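# Close every valve with two robot arms

## Task

Turn each valve until it reaches its stop so the slot lies crosswise to its pipe; do not force any valve beyond its stop, since that breaks it and costs score.

## Robot and tools

Robot: two six-joint arms, left_arm and right_arm, each ending in a two-finger gripper. A block of varying shape juts up to 12 cm from the last joint toward the gripper's +x and turns with it. Fingers point along gripper +z and open and close along gripper y. Joints from base outward: waist, shoulder, elbow (straight at 0, range -2.792 to 2.792), forearm roll, wrist pitch, wrist roll; the others span -6.283 to 6.283 rad.

Frames: the scene frame has its origin at table-top height between the nominal bases, +z up, +x out over the table, and left_arm on the +y side (image sides may differ). Actual bases: left_arm at (-0.065, +0.597, 0), right_arm at (+0.012, -0.570, 0), both almost unrotated. Each arm reports its end_effector_position (m, centre of the closed pads), quat_wxyz and velocities in its own base frame. Fixed cameras and the table use the scene frame. Every motion offset is taken along the current Hand target's own axes.

A row is 20 numbers, each from -1 to 1: left_arm dx, dy, dz, rx, ry, rz, then left_gripper position, force_limit, speed, activate, then the same ten for right_arm and right_gripper. Both arms are always in the row. The six pose numbers are an offset, not a pose, measured from that arm's Hand target at the start of the action or move; 1.0 equals 0.6 m for dx-dz and 180 degrees for the rotation vector rx-rz. Six zeros asks nothing new of that arm. The gripper numbers are absolute commands: position +1 is fully open (85 mm), about -0.8 is pads touching, -1 closes until blocked. force_limit and speed (-1 slow about 20 mm/s, 0 about 85, +1 about 150) both start at +1 and set grip force. activate stays 0; send 1 once only when fault reads 7 or 13, with nothing against the finger outsides. To leave a gripper unchanged, repeat its last position, force_limit and speed; a 0 there is a real command.

execute_actions(actions, cameras): actions is a list of actions; each action is a table of up to 15 rows, one per 1/30 s step, the last row held to step 15. Every row of an action counts from the same start pose, so a repeated offset moves further. An empty list returns camera images and the scene number. cameras picks camera names, ["all"] or [].

move(target, speed, blend, stop_force, zero, blocking, cameras): target is one 20-number row or a list of up to 15 rows, all offsets from the same starting Hand targets, not chained. Grippers travel straight, turning the shorter way. speed is m/s per path, 0.002 to 2, default 0.25 (turn rate twice that in rad/s); blend is the corner radius in m; whole move capped at 10 s. stop_force (10 to 80 N, one value for both) ends an arm's path when its estimated push against its travel exceeds that value; use it only slowly, not while the gripper rotates, and drop it when backing off a contact. zero (default true) re-zeros force before the move. blocking=false returns early and cannot combine with stop_force. The result adds a move: line such as done, off_target, moving, held or fault, plus limits (paced = clipped pose, held = steps withheld).

wait(seconds, 0 to 3600) lets time pass; stop brakes a running move; zoom_image(camera, region [x0,y0,x1,y1], at most 504x504 px) enlarges the newest image of cam_head_left, cam_head_right, cam_left_wrist or cam_right_wrist; clear_fault(arm) clears a reported torque or force fault; finished_scene(scene, 1 or 2) ends the scene irreversibly.

Reading results: Hand target is the last commanded pose after clipping, the base for the next offsets; the gripper may rest short of it, so send the remaining distance. Tool commands shows current gripper commands. object_status: 0 moving, 1 blocked while opening, 2 blocked while closing (a grip), 3 reached position. position_measured is in counts: 3 open, 78 about 60 mm, 130 about 40 mm, 180 about 20 mm, 230 pads together. Joint torques, external joint torques and flange force (gripper axes) hint at contact but are noisy. Step readings list positions during execute_actions calls.

Cameras: cam_head_left and cam_head_right are fixed on a bar behind the arms (504x504); cam_left_wrist and cam_right_wrist ride the hands (672x504). Calibration is given per camera; errors are small.

Cautions: orientation commands are clipped to 32 degrees from the measured one per step. Arms are stiff; pressing even slightly beyond a firm contact may fault. An arm stops on a torque fault (limits 309, 309, 145, 40.9, 40.9, 40.9 N m), on 144 N of outside force, on excess tool speed, or from motor overheating (30 to 60 s brake) after long stretching, loads or pushing. Fast moves hit harder; keep contacts slow. Don't route a gripper past its own base, avoid contact between the arms, and never close one gripper on the other's fingers. Nothing may fall or be left off the table. Turn valves gently and stop at the end stop.

Each tool is called after ">>>" by a JSON object that holds its "method" and its "body", one argument or row to a line.

## Session

>>> {"method": "execute_actions", "body": {
  "actions": []
}}

Scene clock: 0.00 s.
left_arm: end_effector_position=(+0.1756, -0.5220, +0.1511) position_measured=3 object_status=3 fault=0 end_effector_quat_wxyz=(-0.075, -0.042, +0.993, -0.084) | right_arm: end_effector_position=(+0.4303, +0.4573, +0.2657) position_measured=3 object_status=3 fault=0 end_effector_quat_wxyz=(+0.004, +0.902, +0.432, +0.007)
Joint positions: left_arm=[-1.207 0.115 2.101 -0.266 0.829 -1.122] | right_arm=[0.767 0.171 1.784 -0.014 1.176 3.021]
Joint velocities: within noise
Joint torques (N m): no reading
External joint torques (N m): no reading
Flange force (N): no reading
Hand target: left_arm +0.1756, -0.5220, +0.1511; -0.075, -0.042, +0.993, -0.084 | right_arm +0.4303, +0.4573, +0.2657; +0.004, +0.902, +0.432, +0.007
Tool commands: left_gripper/position=+1.0 left_gripper/force_limit=+1.0 left_gripper/speed=+1.0 left_gripper/activate=+0.0 right_gripper/position=+1.0 right_gripper/force_limit=+1.0 right_gripper/speed=+1.0 right_gripper/activate=+0.0

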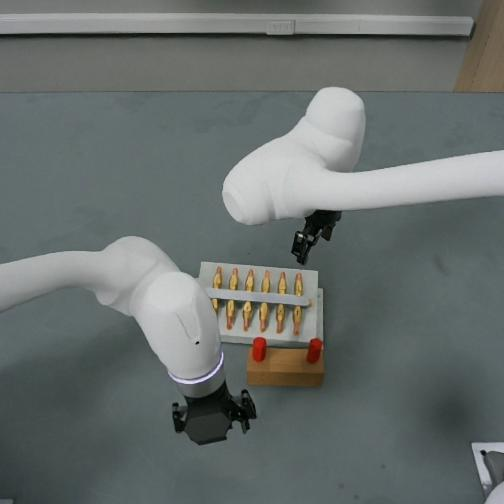

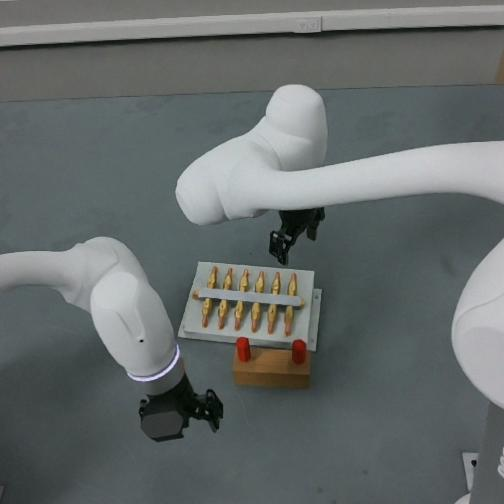

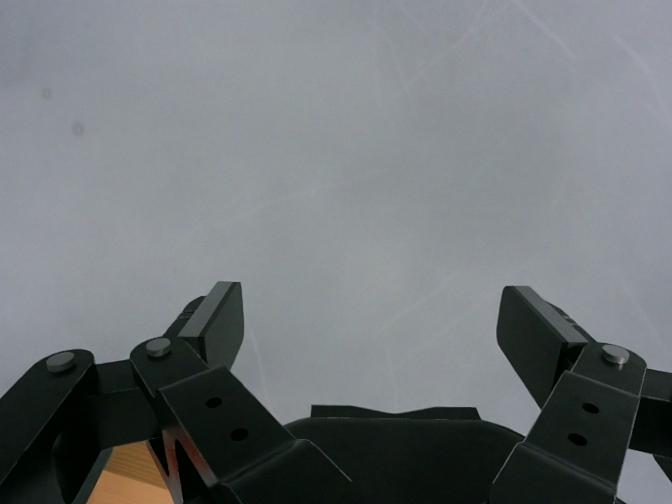

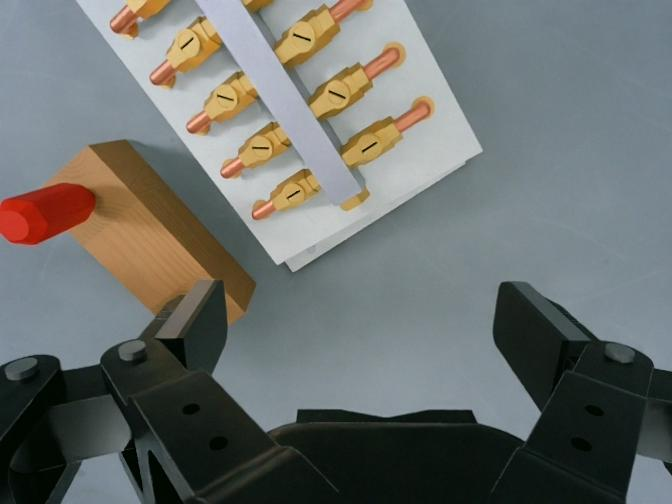

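>>> {"method": "zoom_image", "body": {
  "camera": "cam_right_wrist",
  "region": [80, 0, 500, 300]
}}

>>> {"method": "zoom_image", "body": {
  "camera": "cam_head_left",
  "region": [180, 240, 350, 400]
}}

>>> {"method": "zoom_image", "body": {
  "camera": "cam_head_right",
  "region": [170, 240, 340, 400]
}}

Scaled by 1.200.

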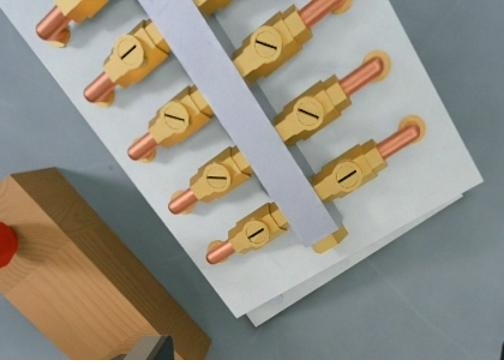

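Scaled by 2.965.

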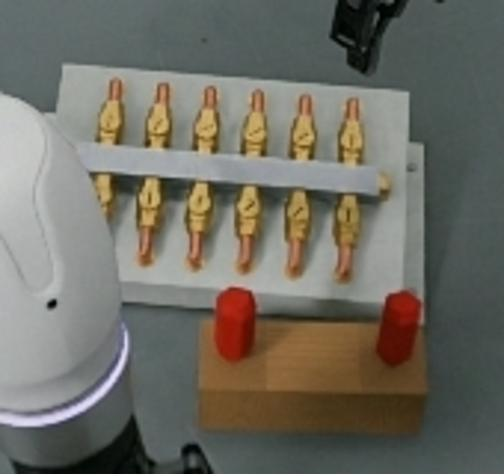

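Scaled by 2.965.

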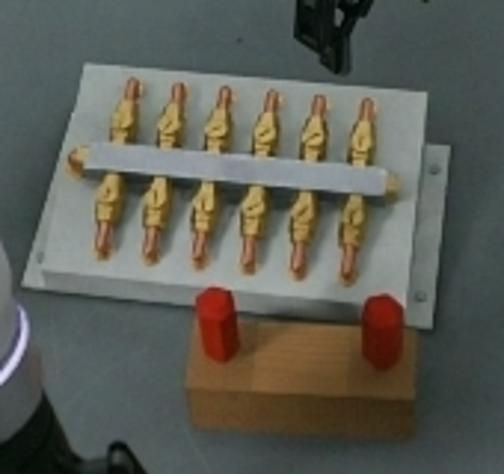

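>>> {"method": "move", "body": {
  "target": [0.0,0.30,-0.22,0,0,0,1,1,1,0, 0.237,-0.042,0,0,0,0,1,1,1,0],
  "cameras": ["all"]
}}

Scene clock: 18.37 s.
left_arm: end_effector_position=(+0.1769, -0.3222, +0.2506) position_measured=3 object_status=3 fault=0 end_effector_quat_wxyz=(-0.075, -0.042, +0.993, -0.084) | right_arm: end_effector_position=(+0.4999, +0.5838, +0.2667) position_measured=3 object_status=3 fault=0 end_effector_quat_wxyz=(+0.004, +0.902, +0.432, +0.007)
Joint positions: left_arm=[-0.995 -0.275 2.245 -0.24 1.112 -0.98] | right_arm=[0.823 0.385 1.498 -0.014 1.248 3.076]
Joint torques (N m): left_arm=[3.78 -8.55 -37.09 3.54 0.16 -0.15] | right_arm=[-3.07 -81.88 -39.84 4.03 -0.71 0.25]
External joint torques (N m): left_arm=[-3.8 -2.01 -2.2 -0.24 -0.26 0.14] | right_arm=[2.84 2.5 -0.61 0.04 0.59 -0.25]
Flange force (N): left_arm=[10.3 -4.8 -1.7] | right_arm=[5.8 -3.2 -0.4]
Hand target: left_arm +0.1770, -0.3223, +0.2508; -0.075, -0.042, +0.993, -0.084 | right_arm +0.4999, +0.5838, +0.2667; +0.004, +0.902, +0.432, +0.007
Off the commanded pose: left_arm 0.000 m, 0 deg | right_arm 0.000 m, 0 deg.
move: done
cam_left_wrist: T_world_to_cam=[[-0.09551, 0.98148, -0.16607, 0.38575], [0.97679, 0.12454, 0.17425, -0.15614], [0.1917, -0.14558, -0.9706, 0.29522]] pos_world=[0.13277, -0.31618, 0.37781]
cam_right_wrist: T_world_to_cam=[[0.7773, -0.62851, 0.02771, -0.0248], [-0.60029, -0.72778, 0.33164, 0.65359], [-0.18828, -0.27442, -0.943, 0.6386]] pos_world=[0.53185, 0.63533, 0.38612]

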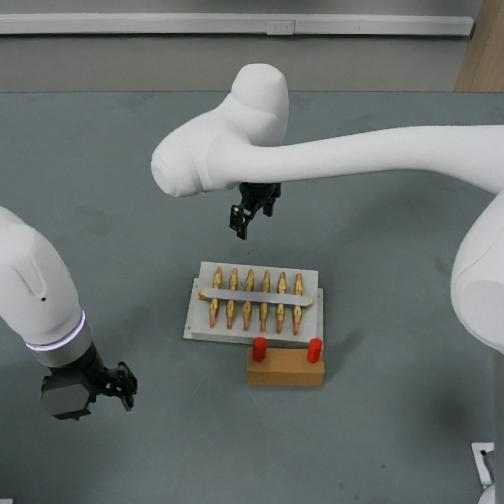

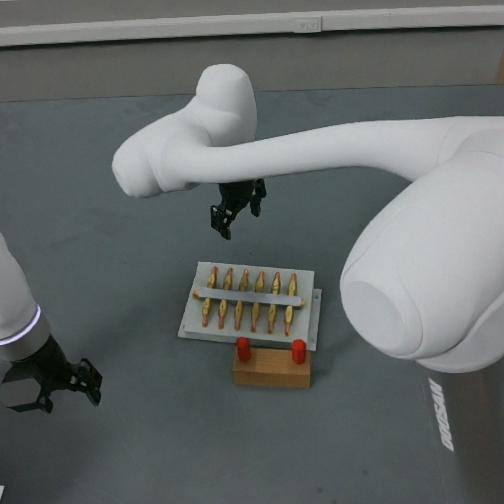

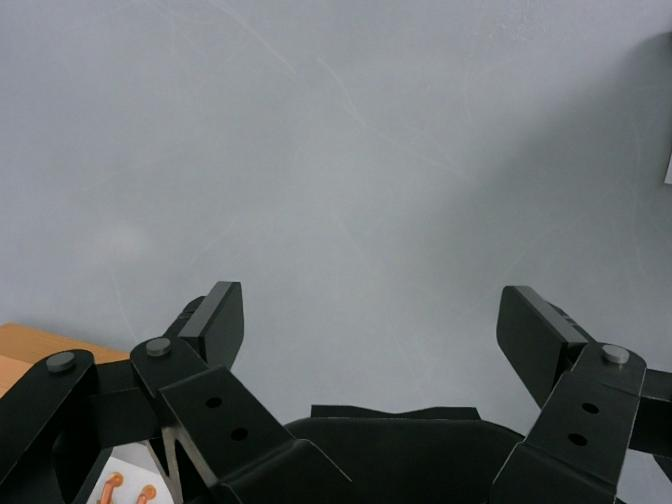

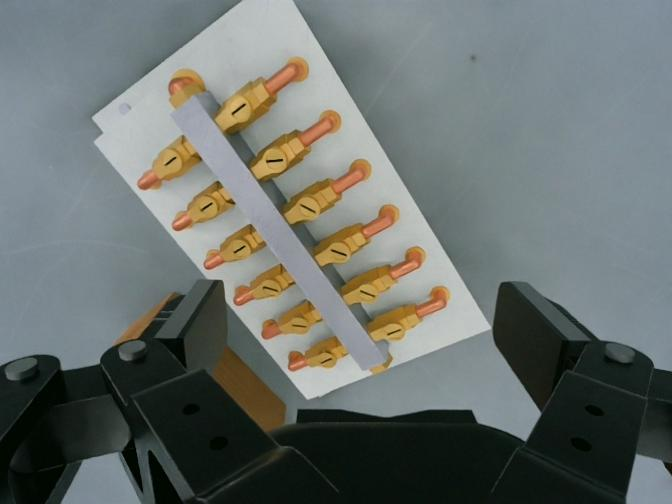

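>>> {"method": "zoom_image", "body": {
  "camera": "cam_right_wrist",
  "region": [90, 50, 270, 230]
}}

>>> {"method": "zoom_image", "body": {
  "camera": "cam_right_wrist",
  "region": [210, 40, 390, 220]
}}

>>> {"method": "zoom_image", "body": {
  "camera": "cam_right_wrist",
  "region": [190, 200, 370, 380]
}}

>>> {"method": "zoom_image", "body": {
  "camera": "cam_right_wrist",
  "region": [290, 190, 470, 370]
}}

>>> {"method": "zoom_image", "body": {
  "camera": "cam_head_left",
  "region": [230, 320, 350, 400]
}}

Scaled by 2.800.

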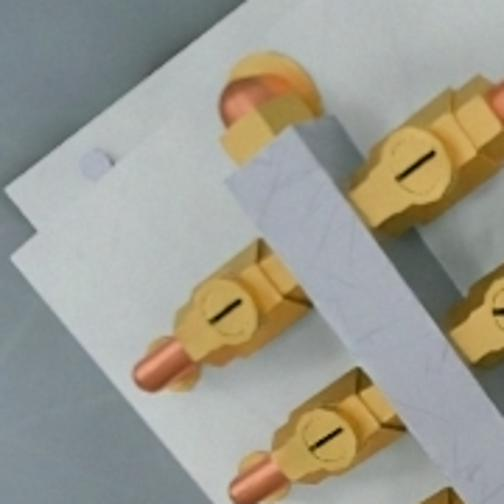

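Scaled by 2.800.

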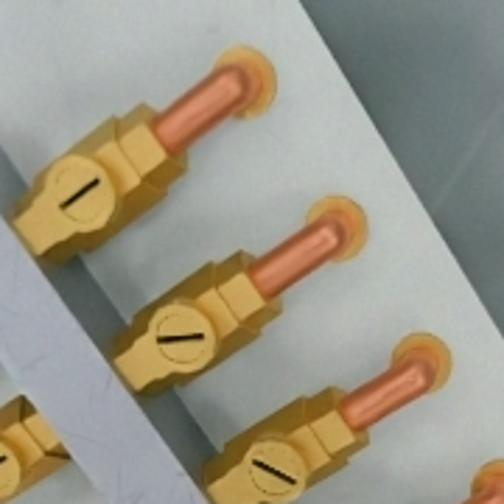

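Scaled by 2.800.

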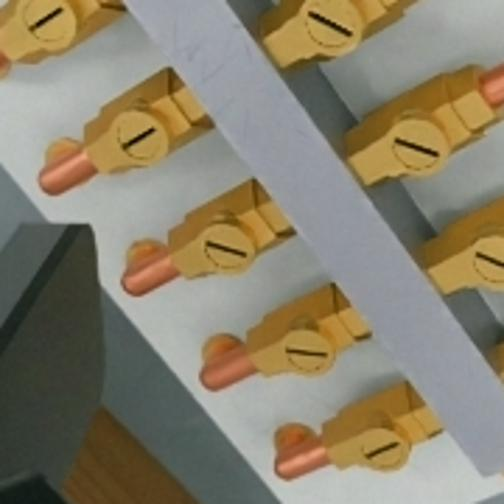

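Scaled by 2.800.

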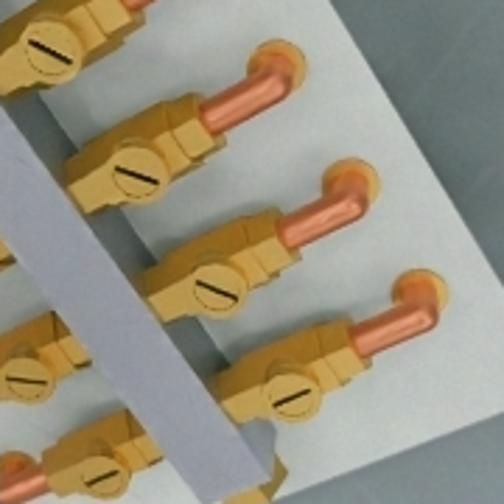

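Scaled by 4.200.

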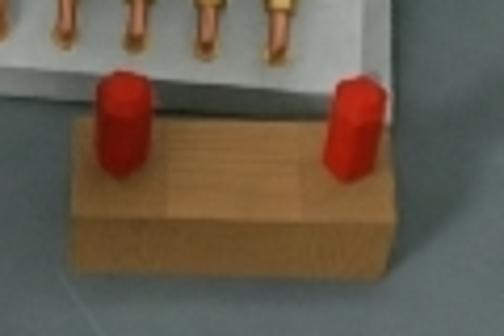

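>>> {"method": "move", "body": {
  "target": [0,0,0,0,0,0,1,1,1,0, -0.237,-0.212,-0.138,0,0,0,1,1,1,0],
  "cameras": ["cam_right_wrist"]
}}

>>> {"method": "zoom_image", "body": {
  "camera": "cam_right_wrist",
  "region": [180, 60, 500, 360]
}}

Scene clock: 36.10 s.
left_arm: end_effector_position=(+0.1770, -0.3223, +0.2508) position_measured=3 object_status=3 fault=0 end_effector_quat_wxyz=(-0.075, -0.042, +0.993, -0.084) | right_arm: end_effector_position=(+0.3103, +0.5530, +0.3463) position_measured=3 object_status=3 fault=0 end_effector_quat_wxyz=(+0.004, +0.902, +0.432, +0.007)
Joint positions: left_arm=[-0.995 -0.275 2.245 -0.24 1.112 -0.98] | right_arm=[1.012 0.142 1.666 -0.015 1.326 3.265]
Joint torques (N m): left_arm=[4.23 -9.13 -36.96 3.22 0.03 -0.15] | right_arm=[-4.43 -58.69 -40.94 4.04 -0.62 0.04]
External joint torques (N m): left_arm=[-4.13 -2 -2.35 0.08 -0.12 0.14] | right_arm=[4.17 3.09 -0.23 0.09 0.51 -0.03]
Flange force (N): left_arm=[11.1 -5.4 -2.0] | right_arm=[4.6 -7.4 -0.1]
Hand target: left_arm +0.1770, -0.3223, +0.2508; -0.075, -0.042, +0.993, -0.084 | right_arm +0.3103, +0.5530, +0.3464; +0.004, +0.902, +0.432, +0.007
Off the commanded pose: left_arm 0.000 m, 0 deg | right_arm 0.000 m, 0 deg.
move: done
cam_right_wrist: T_world_to_cam=[[0.7773, -0.62852, 0.02769, 0.10102], [-0.60027, -0.72774, 0.33177, 0.49088], [-0.18837, -0.27451, -0.94295, 0.66957]] pos_world=[0.34225, 0.60453, 0.46572]

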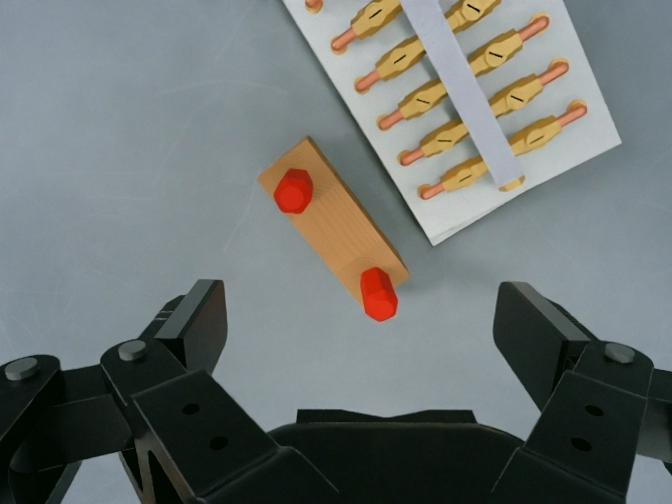

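Scaled by 1.575.

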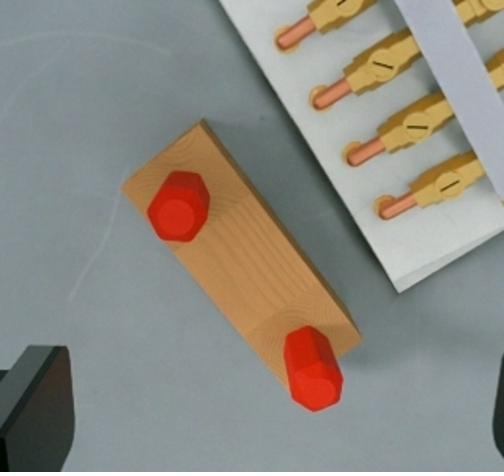

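>>> {"method": "zoom_image", "body": {
  "camera": "cam_right_wrist",
  "region": [340, 250, 420, 340]
}}

>>> {"method": "zoom_image", "body": {
  "camera": "cam_right_wrist",
  "region": [260, 150, 340, 230]
}}

Scaled by 5.600.

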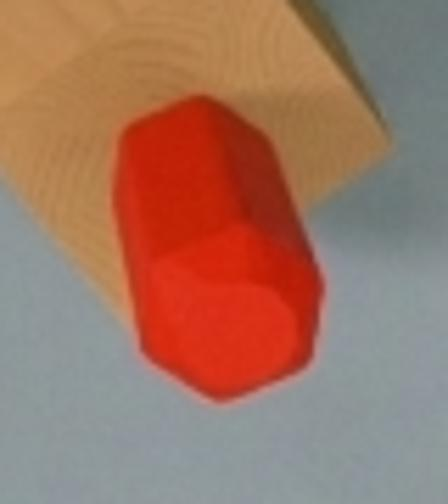

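Scaled by 6.300.

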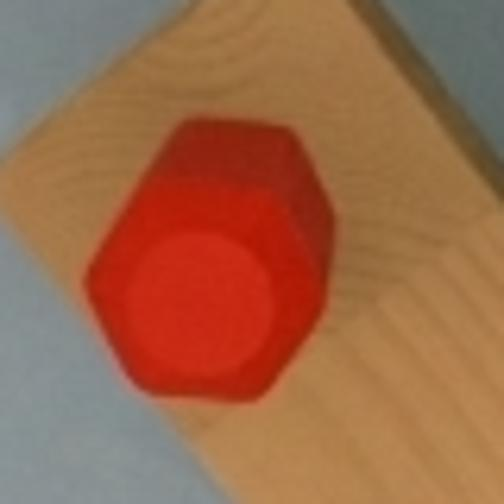

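>>> {"method": "move", "body": {
  "target": [0,0,0,0,0,0,1,1,1,0, -0.1675,0.0657,0.077,0,0,0,1,1,1,0],
  "cameras": ["all"]
}}

>>> {"method": "zoom_image", "body": {
  "camera": "cam_right_wrist",
  "region": [180, 60, 500, 360]
}}

Scene clock: 49.53 s.
left_arm: end_effector_position=(+0.1770, -0.3223, +0.2508) position_measured=3 object_status=3 fault=0 end_effector_quat_wxyz=(-0.075, -0.042, +0.993, -0.084) | right_arm: end_effector_position=(+0.2787, +0.4500, +0.2998) position_measured=3 object_status=3 fault=0 end_effector_quat_wxyz=(+0.004, +0.902, +0.432, +0.007)
Joint positions: left_arm=[-0.995 -0.275 2.245 -0.24 1.112 -0.98] | right_arm=[0.959 -0.003 1.91 -0.016 1.226 3.213]
Joint torques (N m): left_arm=[4.28 -9.27 -37.14 3.22 0.03 -0.16] | right_arm=[-3.26 -40.79 -39.56 3.84 -0.68 0.27]
External joint torques (N m): left_arm=[-4.19 -1.71 -2.11 0.08 -0.13 0.15] | right_arm=[3.31 1.24 -0.49 0.18 0.57 -0.27]
Flange force (N): left_arm=[11.0 -5.6 -1.4] | right_arm=[2.4 -6.1 -1.1]
Hand target: left_arm +0.1770, -0.3223, +0.2508; -0.075, -0.042, +0.993, -0.084 | right_arm +0.2787, +0.4500, +0.2998; +0.004, +0.902, +0.432, +0.007
Off the commanded pose: left_arm 0.000 m, 0 deg | right_arm 0.000 m, 0 deg.
move: done
cam_left_wrist: T_world_to_cam=[[-0.09556, 0.98143, -0.16629, 0.38596], [0.97677, 0.12464, 0.1743, -0.15615], [0.19179, -0.14577, -0.97055, 0.29531]] pos_world=[0.13277, -0.31628, 0.37801]
cam_right_wrist: T_world_to_cam=[[0.77732, -0.6285, 0.02777, 0.0621], [-0.60028, -0.72776, 0.33171, 0.41244], [-0.18827, -0.27451, -0.94297, 0.59139]] pos_world=[0.31065, 0.50153, 0.41912]

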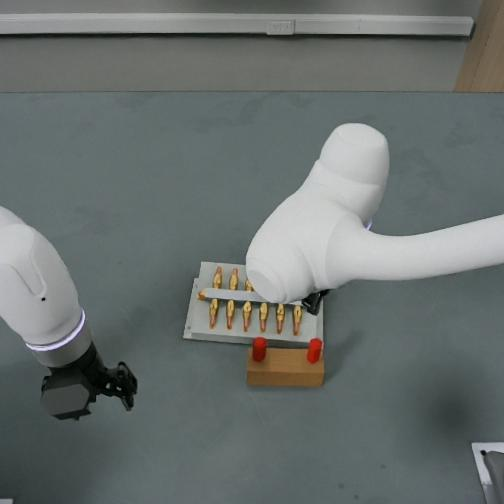

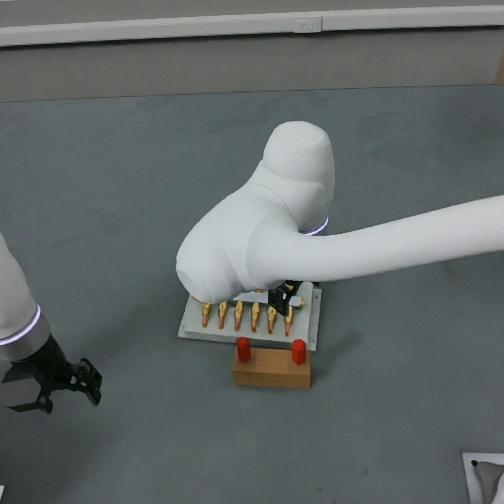

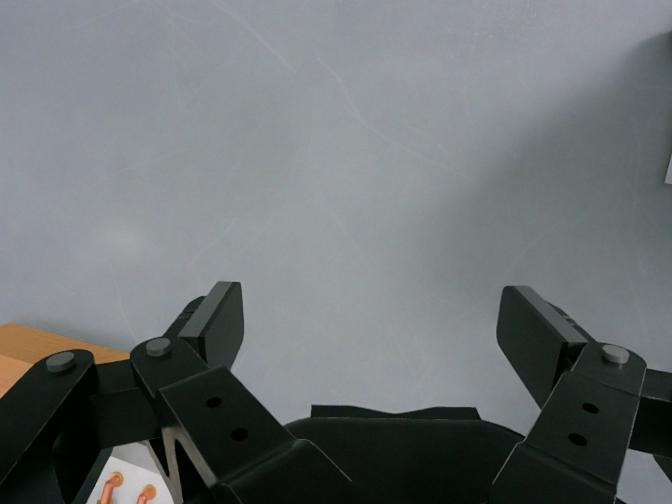

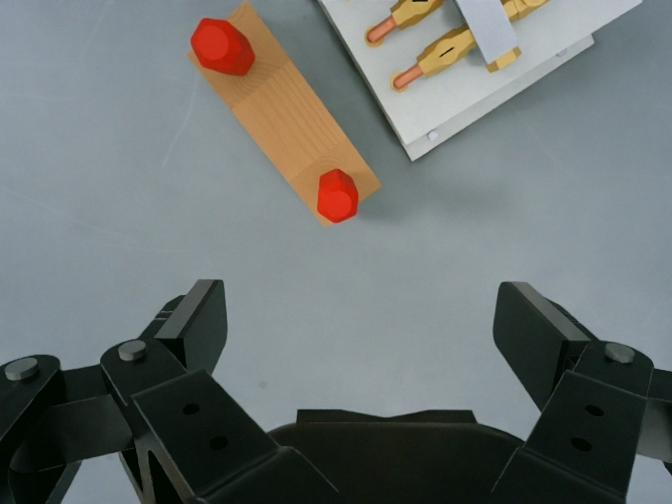

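Scaled by 1.575.

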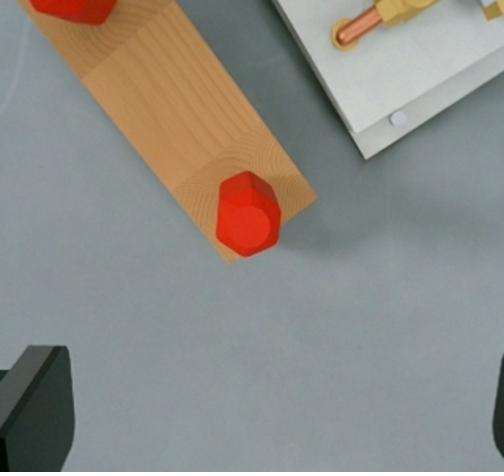

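>>> {"method": "move", "body": {
  "target": [
    [0,0,0,0,0,0,1,1,1,0, 0,0,0.2917,0,0,0,1,0,-1,0],
    [0,0,0,0,0,0,1,1,1,0, 0,0,0.2917,0,0,0,-1,0,-1,0]
  ],
  "cameras": ["all"]
}}

Scene clock: 72.33 s.
left_arm: end_effector_position=(+0.1770, -0.3223, +0.2508) position_measured=3 object_status=3 fault=0 end_effector_quat_wxyz=(-0.075, -0.042, +0.993, -0.084) | right_arm: end_effector_position=(+0.2816, +0.4497, +0.1248) position_measured=165 object_status=0 fault=0 end_effector_quat_wxyz=(+0.004, +0.902, +0.432, +0.007)
Joint positions: left_arm=[-0.995 -0.275 2.245 -0.24 1.112 -0.98] | right_arm=[0.954 0.151 2.102 -0.019 0.88 3.215]
Joint torques (N m): left_arm=[4.31 -9.15 -37.05 3.18 0.04 -0.16] | right_arm=[-3.22 -50.59 -32.83 3.23 -0.7 0.27]
External joint torques (N m): left_arm=[-4.29 -1.52 -2.2 0.11 -0.14 0.14] | right_arm=[3.16 2.15 -0.19 0.08 0.58 -0.26]
Flange force (N): left_arm=[11.0 -6.1 -1.3] | right_arm=[3.3 -6.0 1.1]
Hand target: left_arm +0.1770, -0.3223, +0.2508; -0.075, -0.042, +0.993, -0.084 | right_arm +0.2816, +0.4497, +0.1248; +0.004, +0.902, +0.432, +0.007
Off the commanded pose: left_arm 0.000 m, 0 deg | right_arm 0.000 m, 0 deg.
move: done
cam_left_wrist: T_world_to_cam=[[-0.09556, 0.98143, -0.16629, 0.38596], [0.97677, 0.12464, 0.1743, -0.15615], [0.19179, -0.14577, -0.97055, 0.29531]] pos_world=[0.13277, -0.31628, 0.37801]
cam_right_wrist: T_world_to_cam=[[0.7773, -0.62851, 0.02771, 0.06454], [-0.60029, -0.72778, 0.33164, 0.47205], [-0.18828, -0.27442, -0.943, 0.42679]] pos_world=[0.31355, 0.50123, 0.24412]

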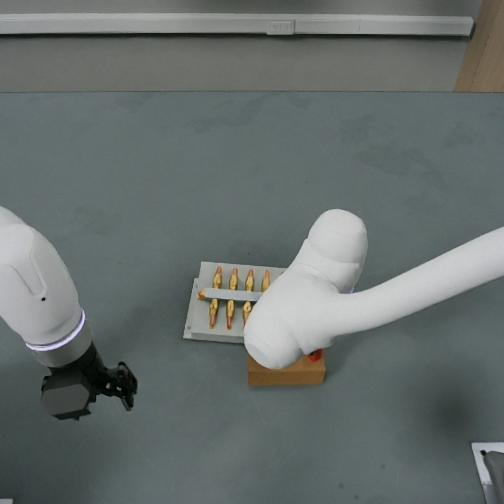

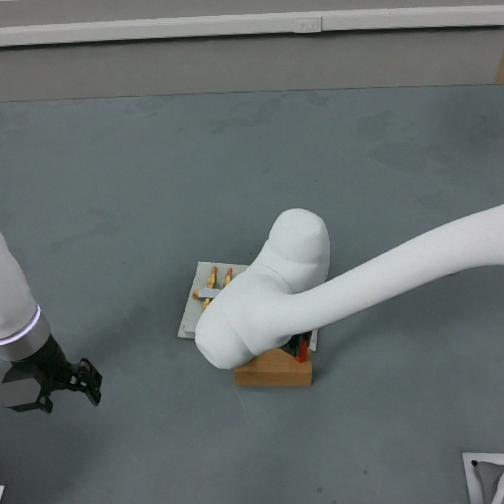

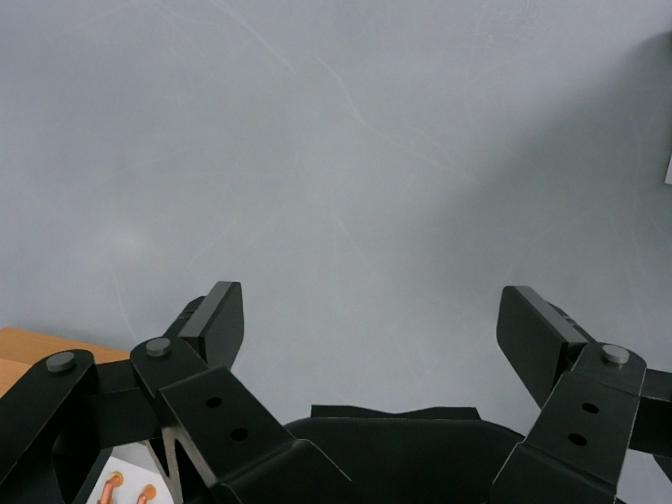

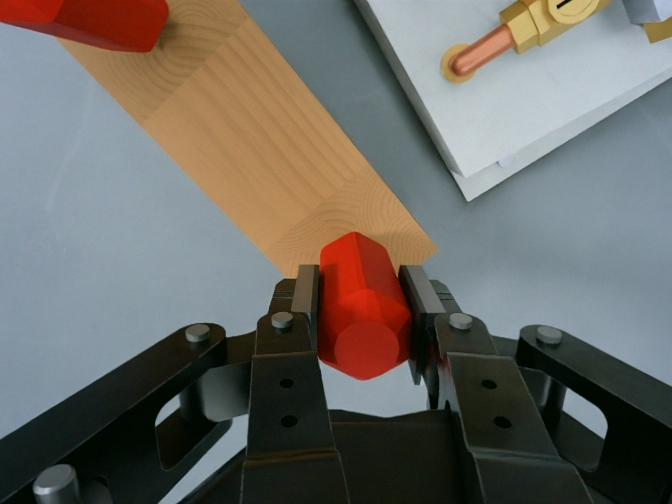

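>>> {"method": "wait", "body": {
  "seconds": 0.3,
  "cameras": ["cam_right_wrist"]
}}

Scene clock: 74.43 s.
left_arm: end_effector_position=(+0.1770, -0.3223, +0.2508) position_measured=3 object_status=3 fault=0 end_effector_quat_wxyz=(-0.075, -0.042, +0.993, -0.084) | right_arm: end_effector_position=(+0.2816, +0.4497, +0.1248) position_measured=165 object_status=2 fault=0 end_effector_quat_wxyz=(+0.004, +0.902, +0.432, +0.007)
Joint positions: left_arm=[-0.995 -0.275 2.245 -0.24 1.112 -0.98] | right_arm=[0.954 0.151 2.102 -0.019 0.88 3.215]
Joint torques (N m): left_arm=[4.38 -9.11 -37.12 3.18 0.05 -0.12] | right_arm=[-2.87 -50.21 -32.91 3.24 -0.68 0.25]
External joint torques (N m): left_arm=[-4.31 -1.87 -2.26 0.14 -0.16 0.11] | right_arm=[2.85 1.94 -0.14 0.08 0.57 -0.25]
Flange force (N): left_arm=[11.6 -5.8 -1.6] | right_arm=[2.9 -5.4 0.9]
Hand target: left_arm +0.1770, -0.3223, +0.2508; -0.075, -0.042, +0.993, -0.084 | right_arm +0.2816, +0.4497, +0.1248; +0.004, +0.902, +0.432, +0.007
Tool commands: left_gripper/position=+1.0 left_gripper/force_limit=+1.0 left_gripper/speed=+1.0 left_gripper/activate=+0.0 right_gripper/position=-1.0 right_gripper/force_limit=+0.0 right_gripper/speed=-1.0 right_gripper/activate=+0.0
Off the commanded pose: left_arm 0.000 m, 0 deg | right_arm 0.000 m, 0 deg.
wait: 0.30 s; at rest from the start
cam_right_wrist: T_world_to_cam=[[0.7773, -0.62851, 0.02771, 0.06454], [-0.60029, -0.72778, 0.33164, 0.47205], [-0.18828, -0.27442, -0.943, 0.42679]] pos_world=[0.31355, 0.50123, 0.24412]

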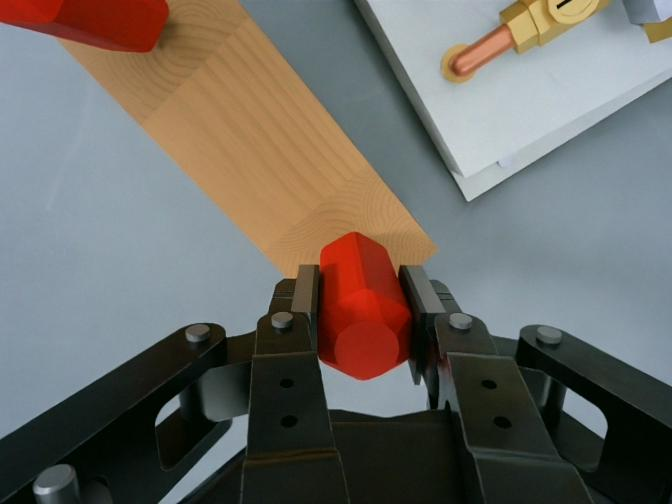

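>>> {"method": "move", "body": {
  "target": [0,0,0,0,0,0,1,1,1,0, 0,0,-0.22,0,0,0,-1,0,-1,0],
  "cameras": ["cam_right_wrist","cam_head_left","cam_head_right"],
  "speed": 0.15
}}

>>> {"method": "zoom_image", "body": {
  "camera": "cam_right_wrist",
  "region": [270, 160, 430, 320]
}}

Scene clock: 79.50 s.
left_arm: end_effector_position=(+0.1770, -0.3223, +0.2508) position_measured=3 object_status=3 fault=0 end_effector_quat_wxyz=(-0.075, -0.042, +0.993, -0.084) | right_arm: end_effector_position=(+0.2794, +0.4499, +0.2567) position_measured=165 object_status=2 fault=0 end_effector_quat_wxyz=(+0.004, +0.902, +0.432, +0.007)
Joint positions: left_arm=[-0.995 -0.275 2.245 -0.24 1.112 -0.98] | right_arm=[0.958 0.025 1.964 -0.016 1.144 3.214]
Joint torques (N m): left_arm=[4.58 -9.26 -37.13 3.21 0.04 -0.14] | right_arm=[-3.29 -42.32 -38.56 3.8 -0.59 0.2]
External joint torques (N m): left_arm=[-4.5 -1.66 -2.14 0.1 -0.14 0.13] | right_arm=[3.19 0.93 -0.26 0.09 0.48 -0.2]
Flange force (N): left_arm=[11.8 -6.1 -1.2] | right_arm=[1.6 -5.9 -0.7]
Hand target: left_arm +0.1770, -0.3223, +0.2508; -0.075, -0.042, +0.993, -0.084 | right_arm +0.2794, +0.4499, +0.2568; +0.004, +0.902, +0.432, +0.007
Off the commanded pose: left_arm 0.000 m, 0 deg | right_arm 0.000 m, 0 deg.
move: done
cam_right_wrist: T_world_to_cam=[[0.77729, -0.62853, 0.02764, 0.06276], [-0.60028, -0.72776, 0.3317, 0.42706], [-0.18837, -0.27442, -0.94298, 0.55093]] pos_world=[0.31135, 0.50143, 0.37612]
Images, in order (width x height): cam_head_left 504x504, cam_head_right 504x504, cam_right_wrist 672x504.

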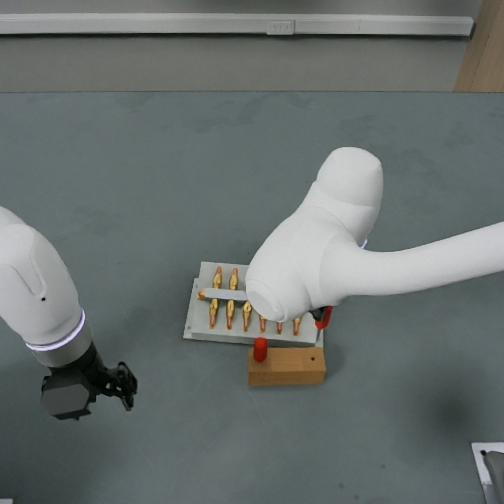

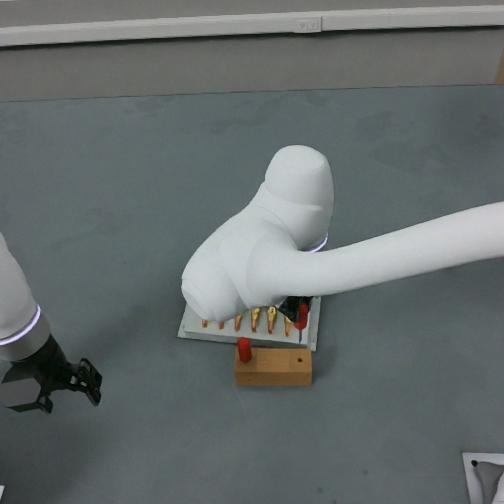

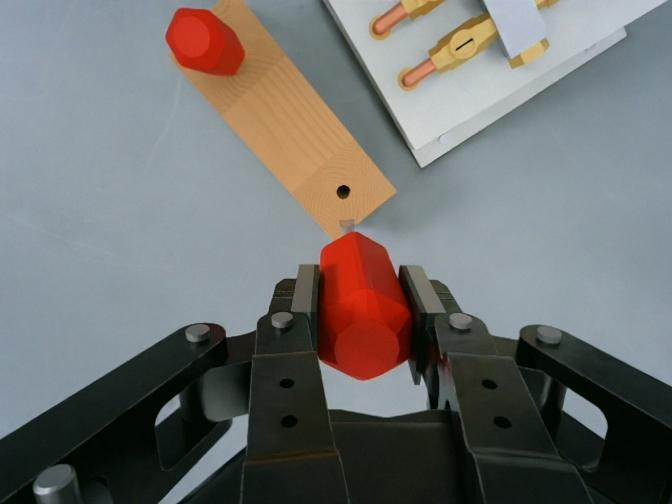

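Scaled by 3.150.

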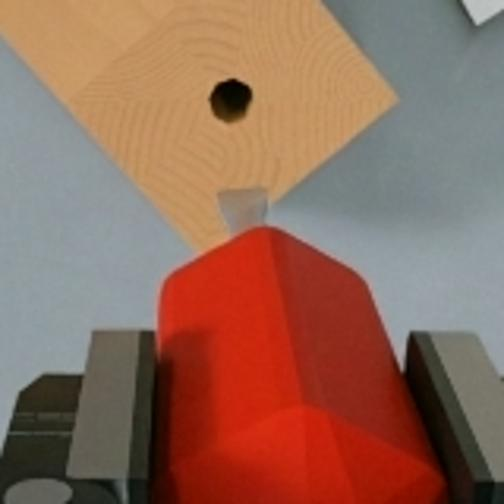

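>>> {"method": "move", "body": {
  "target": [0,0,0,0,0,0,1,1,1,0, 0.1285,0.0928,0.0943,-0.0760,0.0229,-0.1858,-1,0,-1,0],
  "cameras": ["cam_right_wrist"]
}}

>>> {"method": "zoom_image", "body": {
  "camera": "cam_right_wrist",
  "region": [200, 100, 500, 360]
}}

Scene clock: 117.77 s.
left_arm: end_effector_position=(+0.1770, -0.3223, +0.2508) position_measured=3 object_status=3 fault=0 end_effector_quat_wxyz=(-0.075, -0.042, +0.993, -0.084) | right_arm: end_effector_position=(+0.3721, +0.4749, +0.2017) position_measured=165 object_status=2 fault=0 end_effector_quat_wxyz=(+0.097, +0.732, +0.668, +0.088)
Joint positions: left_arm=[-0.995 -0.275 2.245 -0.24 1.112 -0.98] | right_arm=[0.957 0.138 1.971 -0.287 0.92 2.781]
Joint torques (N m): left_arm=[4.33 -9 -36.96 3.19 0.01 -0.13] | right_arm=[-3.26 -52.48 -36.22 2.89 -0.88 0.12]
External joint torques (N m): left_arm=[-4.3 -1.65 -2.28 0.11 -0.11 0.12] | right_arm=[3.22 2.41 0.02 0.16 0.54 -0.1]
Flange force (N): left_arm=[11.2 -6.1 -1.6] | right_arm=[6.2 -3.4 0.2]
Hand target: left_arm +0.1770, -0.3223, +0.2508; -0.075, -0.042, +0.993, -0.084 | right_arm +0.3721, +0.4749, +0.2017; +0.097, +0.732, +0.668, +0.088
Off the commanded pose: left_arm 0.000 m, 0 deg | right_arm 0.000 m, 0 deg.
move: done
cam_right_wrist: T_world_to_cam=[[0.95786, -0.08947, 0.27294, -0.3647], [-0.17995, -0.92757, 0.32747, 0.45848], [0.22387, -0.36279, -0.90458, 0.40417]] pos_world=[0.34136, 0.53926, 0.31501]

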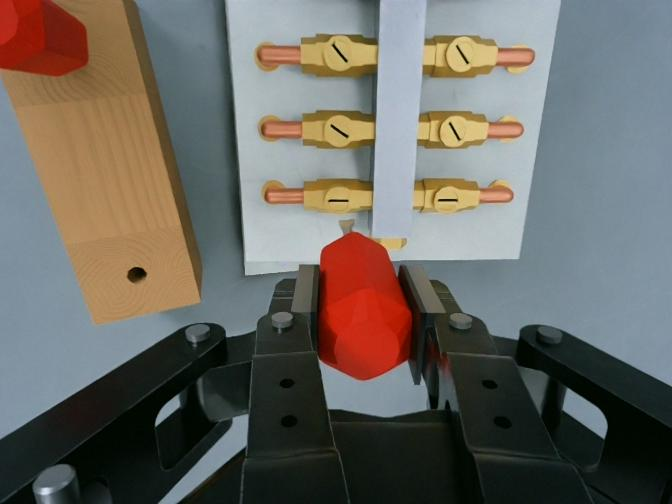

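Scaled by 1.680.

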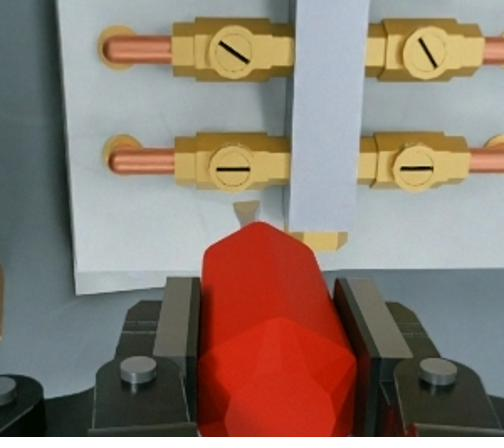

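>>> {"method": "zoom_image", "body": {
  "camera": "cam_right_wrist",
  "region": [290, 170, 390, 250]
}}

>>> {"method": "move", "body": {
  "target": [0,0,0,0,0,0,1,1,1,0, 0.006,-0.008,0.0333,0,0,0,-1,0,-1,0],
  "cameras": ["cam_right_wrist"],
  "speed": 0.1
}}

>>> {"method": "zoom_image", "body": {
  "camera": "cam_right_wrist",
  "region": [290, 170, 390, 250]
}}

Scaled by 5.040.

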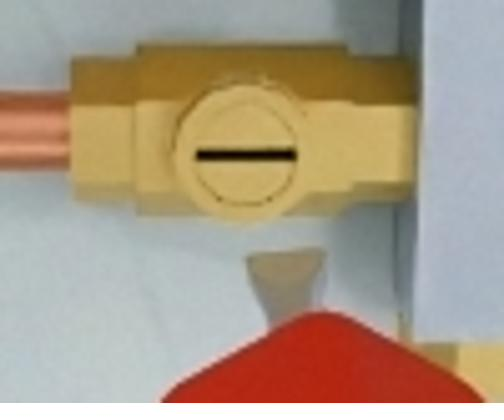

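Scene clock: 123.13 s.
left_arm: end_effector_position=(+0.1770, -0.3223, +0.2508) position_measured=3 object_status=3 fault=0 end_effector_quat_wxyz=(-0.075, -0.042, +0.993, -0.084) | right_arm: end_effector_position=(+0.3729, +0.4785, +0.1813) position_measured=165 object_status=2 fault=0 end_effector_quat_wxyz=(+0.097, +0.732, +0.668, +0.088)
Joint positions: left_arm=[-0.995 -0.275 2.245 -0.24 1.112 -0.98] | right_arm=[0.959 0.162 1.985 -0.296 0.883 2.797]
Joint torques (N m): left_arm=[4.54 -8.84 -37.17 3.21 -0.01 -0.1] | right_arm=[-15.87 0.91 1.69 2.22 -0.73 0.31]
External joint torques (N m): left_arm=[-4.52 -1.82 -2.12 0.1 -0.09 0.09] | right_arm=[15.76 -53.11 -37.05 0.75 0.41 -0.29]
Flange force (N): left_arm=[12.2 -5.9 -1.4] | right_arm=[2.9 -5.0 -92.7]
Hand target: left_arm +0.1770, -0.3223, +0.2508; -0.075, -0.042, +0.993, -0.084 | right_arm +0.3729, +0.4785, +0.1811; +0.097, +0.732, +0.668, +0.088
Off the commanded pose: left_arm 0.000 m, 0 deg | right_arm 0.000 m, 0 deg.
move: done
cam_right_wrist: T_world_to_cam=[[0.95782, -0.08946, 0.27309, -0.35964], [-0.17994, -0.92765, 0.32723, 0.46872], [0.22406, -0.36257, -0.90462, 0.38676]] pos_world=[0.34216, 0.54286, 0.29471]

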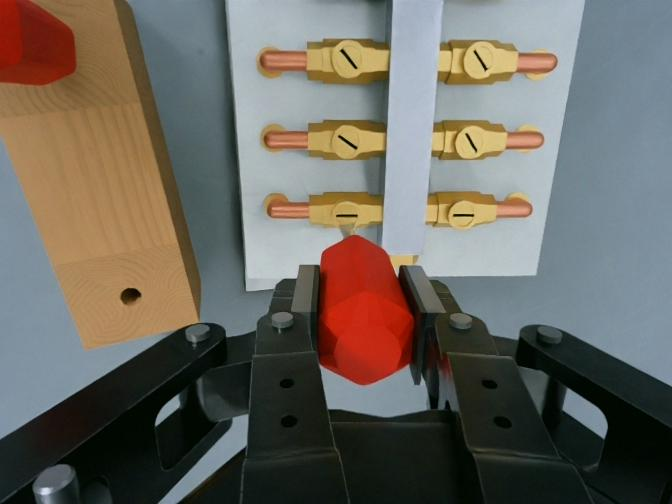

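Scaled by 5.040.

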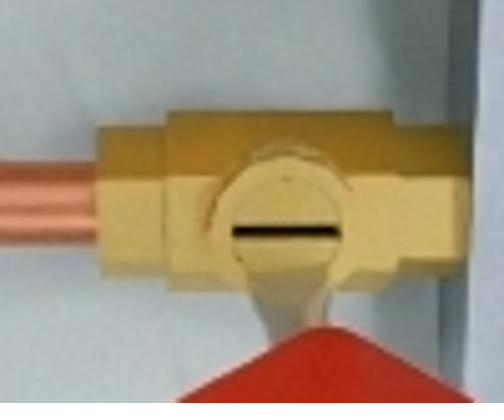

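>>> {"method": "move", "body": {
  "target": [0,0,0,0,0,0,1,1,1,0, 0,0,-0.0167,0,0,0,-1,0,-1,0],
  "cameras": ["cam_right_wrist"],
  "speed": 0.1
}}

>>> {"method": "zoom_image", "body": {
  "camera": "cam_right_wrist",
  "region": [290, 170, 390, 250]
}}

Scene clock: 126.00 s.
left_arm: end_effector_position=(+0.1770, -0.3223, +0.2508) position_measured=3 object_status=3 fault=0 end_effector_quat_wxyz=(-0.075, -0.042, +0.993, -0.084) | right_arm: end_effector_position=(+0.3704, +0.4787, +0.1908) position_measured=165 object_status=2 fault=0 end_effector_quat_wxyz=(+0.097, +0.732, +0.668, +0.088)
Joint positions: left_arm=[-0.995 -0.275 2.245 -0.24 1.112 -0.98] | right_arm=[0.963 0.151 1.978 -0.292 0.902 2.795]
Joint torques (N m): left_arm=[4.4 -9.03 -37.11 3.19 0.02 -0.11] | right_arm=[-3.03 -52.35 -35.69 2.89 -0.91 0.25]
External joint torques (N m): left_arm=[-4.37 -1.7 -2.17 0.12 -0.12 0.1] | right_arm=[2.94 1.35 -0.02 0.11 0.58 -0.23]
Flange force (N): left_arm=[11.6 -6.0 -1.4] | right_arm=[4.5 -3.2 -0.9]
Hand target: left_arm +0.1770, -0.3223, +0.2508; -0.075, -0.042, +0.993, -0.084 | right_arm +0.3704, +0.4787, +0.1908; +0.097, +0.732, +0.668, +0.088
Off the commanded pose: left_arm 0.000 m, 0 deg | right_arm 0.000 m, 0 deg.
move: done
cam_right_wrist: T_world_to_cam=[[0.95788, -0.08947, 0.27286, -0.35974], [-0.17995, -0.92753, 0.32758, 0.46521], [0.22377, -0.36289, -0.90457, 0.39615]] pos_world=[0.33966, 0.54307, 0.30411]

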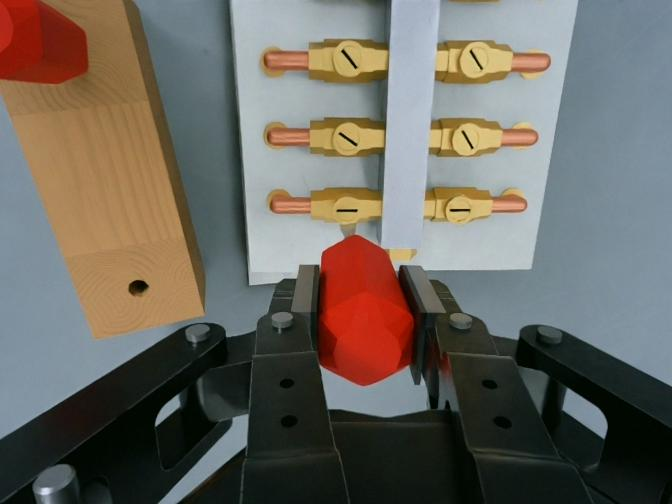

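Scaled by 5.040.

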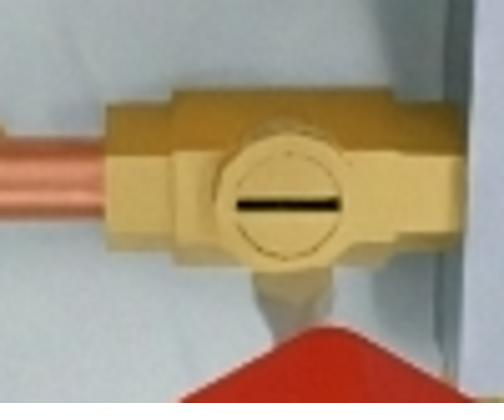

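>>> {"method": "move", "body": {
  "target": [0,0,0,0,0,0,1,1,1,0, 0.0068,-0.0008,0.012,0,0,0,-1,0,-1,0],
  "cameras": ["cam_right_wrist"],
  "speed": 0.1
}}

>>> {"method": "zoom_image", "body": {
  "camera": "cam_right_wrist",
  "region": [290, 170, 390, 250]
}}

Scene clock: 133.80 s.
left_arm: end_effector_position=(+0.1770, -0.3223, +0.2508) position_measured=3 object_status=3 fault=0 end_effector_quat_wxyz=(-0.075, -0.042, +0.993, -0.084) | right_arm: end_effector_position=(+0.3721, +0.4826, +0.1838) position_measured=165 object_status=2 fault=0 end_effector_quat_wxyz=(+0.097, +0.732, +0.668, +0.088)
Joint positions: left_arm=[-0.995 -0.275 2.245 -0.24 1.112 -0.98] | right_arm=[0.964 0.164 1.977 -0.295 0.89 2.801]
Joint torques (N m): left_arm=[4.23 -9.33 -37.05 3.19 0.02 -0.11] | right_arm=[-3.28 -54.77 -35.45 2.86 -0.95 0.29]
External joint torques (N m): left_arm=[-4.15 -1.65 -2.29 0.11 -0.12 0.1] | right_arm=[3.12 2.84 0.15 0.11 0.64 -0.27]
Flange force (N): left_arm=[10.9 -5.9 -1.6] | right_arm=[6.3 -3.0 0.7]
Hand target: left_arm +0.1770, -0.3223, +0.2508; -0.075, -0.042, +0.993, -0.084 | right_arm +0.3721, +0.4826, +0.1837; +0.097, +0.732, +0.668, +0.088
Off the commanded pose: left_arm 0.000 m, 0 deg | right_arm 0.000 m, 0 deg.
move: done
cam_right_wrist: T_world_to_cam=[[0.95786, -0.08947, 0.27294, -0.35923], [-0.17995, -0.92757, 0.32747, 0.4715], [0.22387, -0.36279, -0.90458, 0.39075]] pos_world=[0.34146, 0.54697, 0.29711]

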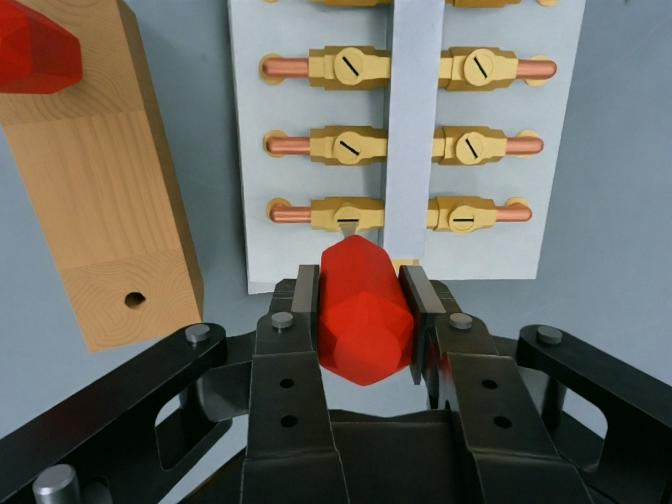

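Scaled by 5.040.

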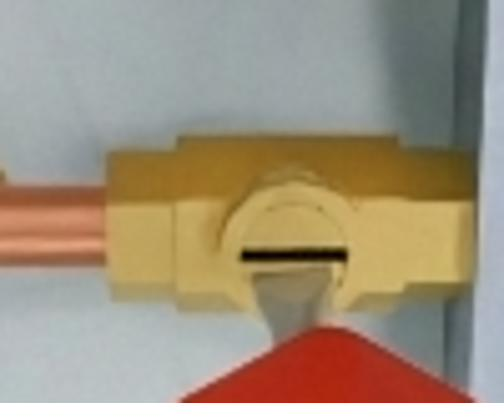

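>>> {"method": "move", "body": {
  "target": [0,0,0,0,0,0,1,1,1,0, 0.0008,0,0.012,0,0,0,-1,0,-1,0],
  "cameras": ["cam_right_wrist"],
  "speed": 0.015,
  "stop_force": 12
}}

>>> {"method": "zoom_image", "body": {
  "camera": "cam_right_wrist",
  "region": [290, 170, 390, 250]
}}

Scene clock: 137.73 s.
left_arm: end_effector_position=(+0.1770, -0.3223, +0.2508) position_measured=3 object_status=3 fault=0 end_effector_quat_wxyz=(-0.075, -0.042, +0.993, -0.084) | right_arm: end_effector_position=(+0.3730, +0.4830, +0.1812) position_measured=165 object_status=2 fault=0 end_effector_quat_wxyz=(+0.097, +0.732, +0.668, +0.089)
Joint positions: left_arm=[-0.995 -0.275 2.245 -0.24 1.112 -0.98] | right_arm=[0.964 0.167 1.979 -0.296 0.885 2.802]
Joint torques (N m): left_arm=[4.38 -9.18 -37.06 3.2 0.09 -0.12] | right_arm=[-9.34 -29.32 -19.91 2.16 -1.89 0.29]
External joint torques (N m): left_arm=[-4.37 -1.44 -2.22 0.1 -0.19 0.11] | right_arm=[9.35 -23.56 -15.63 0.83 1.57 -0.27]
Flange force (N): left_arm=[11.2 -6.5 -1.1] | right_arm=[2.7 -5.6 -44.0]
Hand target: left_arm +0.1770, -0.3223, +0.2508; -0.075, -0.042, +0.993, -0.084 | right_arm +0.3730, +0.4830, +0.1812; +0.097, +0.732, +0.668, +0.089 (not the last commanded pose)
Off the commanded pose: left_arm 0.000 m, 0 deg | right_arm 0.005 m, 0 deg.
move: contact (right_arm)
cam_right_wrist: T_world_to_cam=[[0.95777, -0.08947, 0.27326, -0.35925], [-0.17994, -0.92776, 0.32693, 0.47298], [0.22428, -0.36229, -0.90468, 0.38806]] pos_world=[0.34215, 0.54726, 0.29461]

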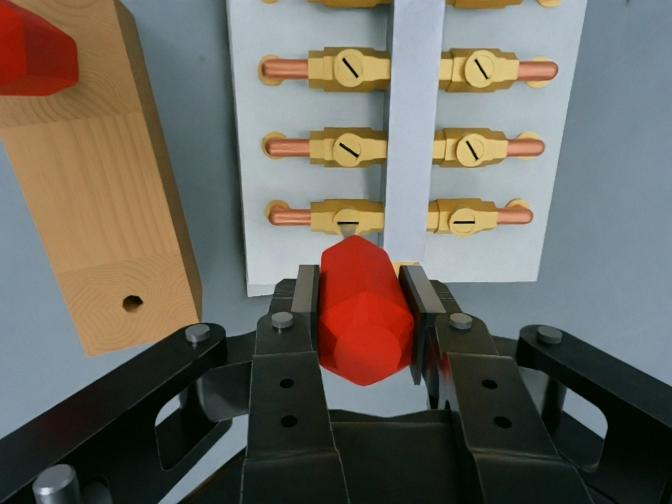

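Scaled by 5.040.

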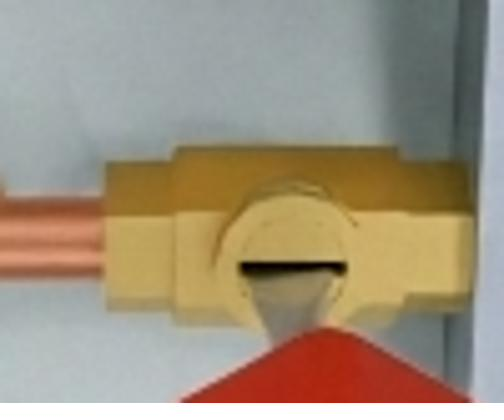

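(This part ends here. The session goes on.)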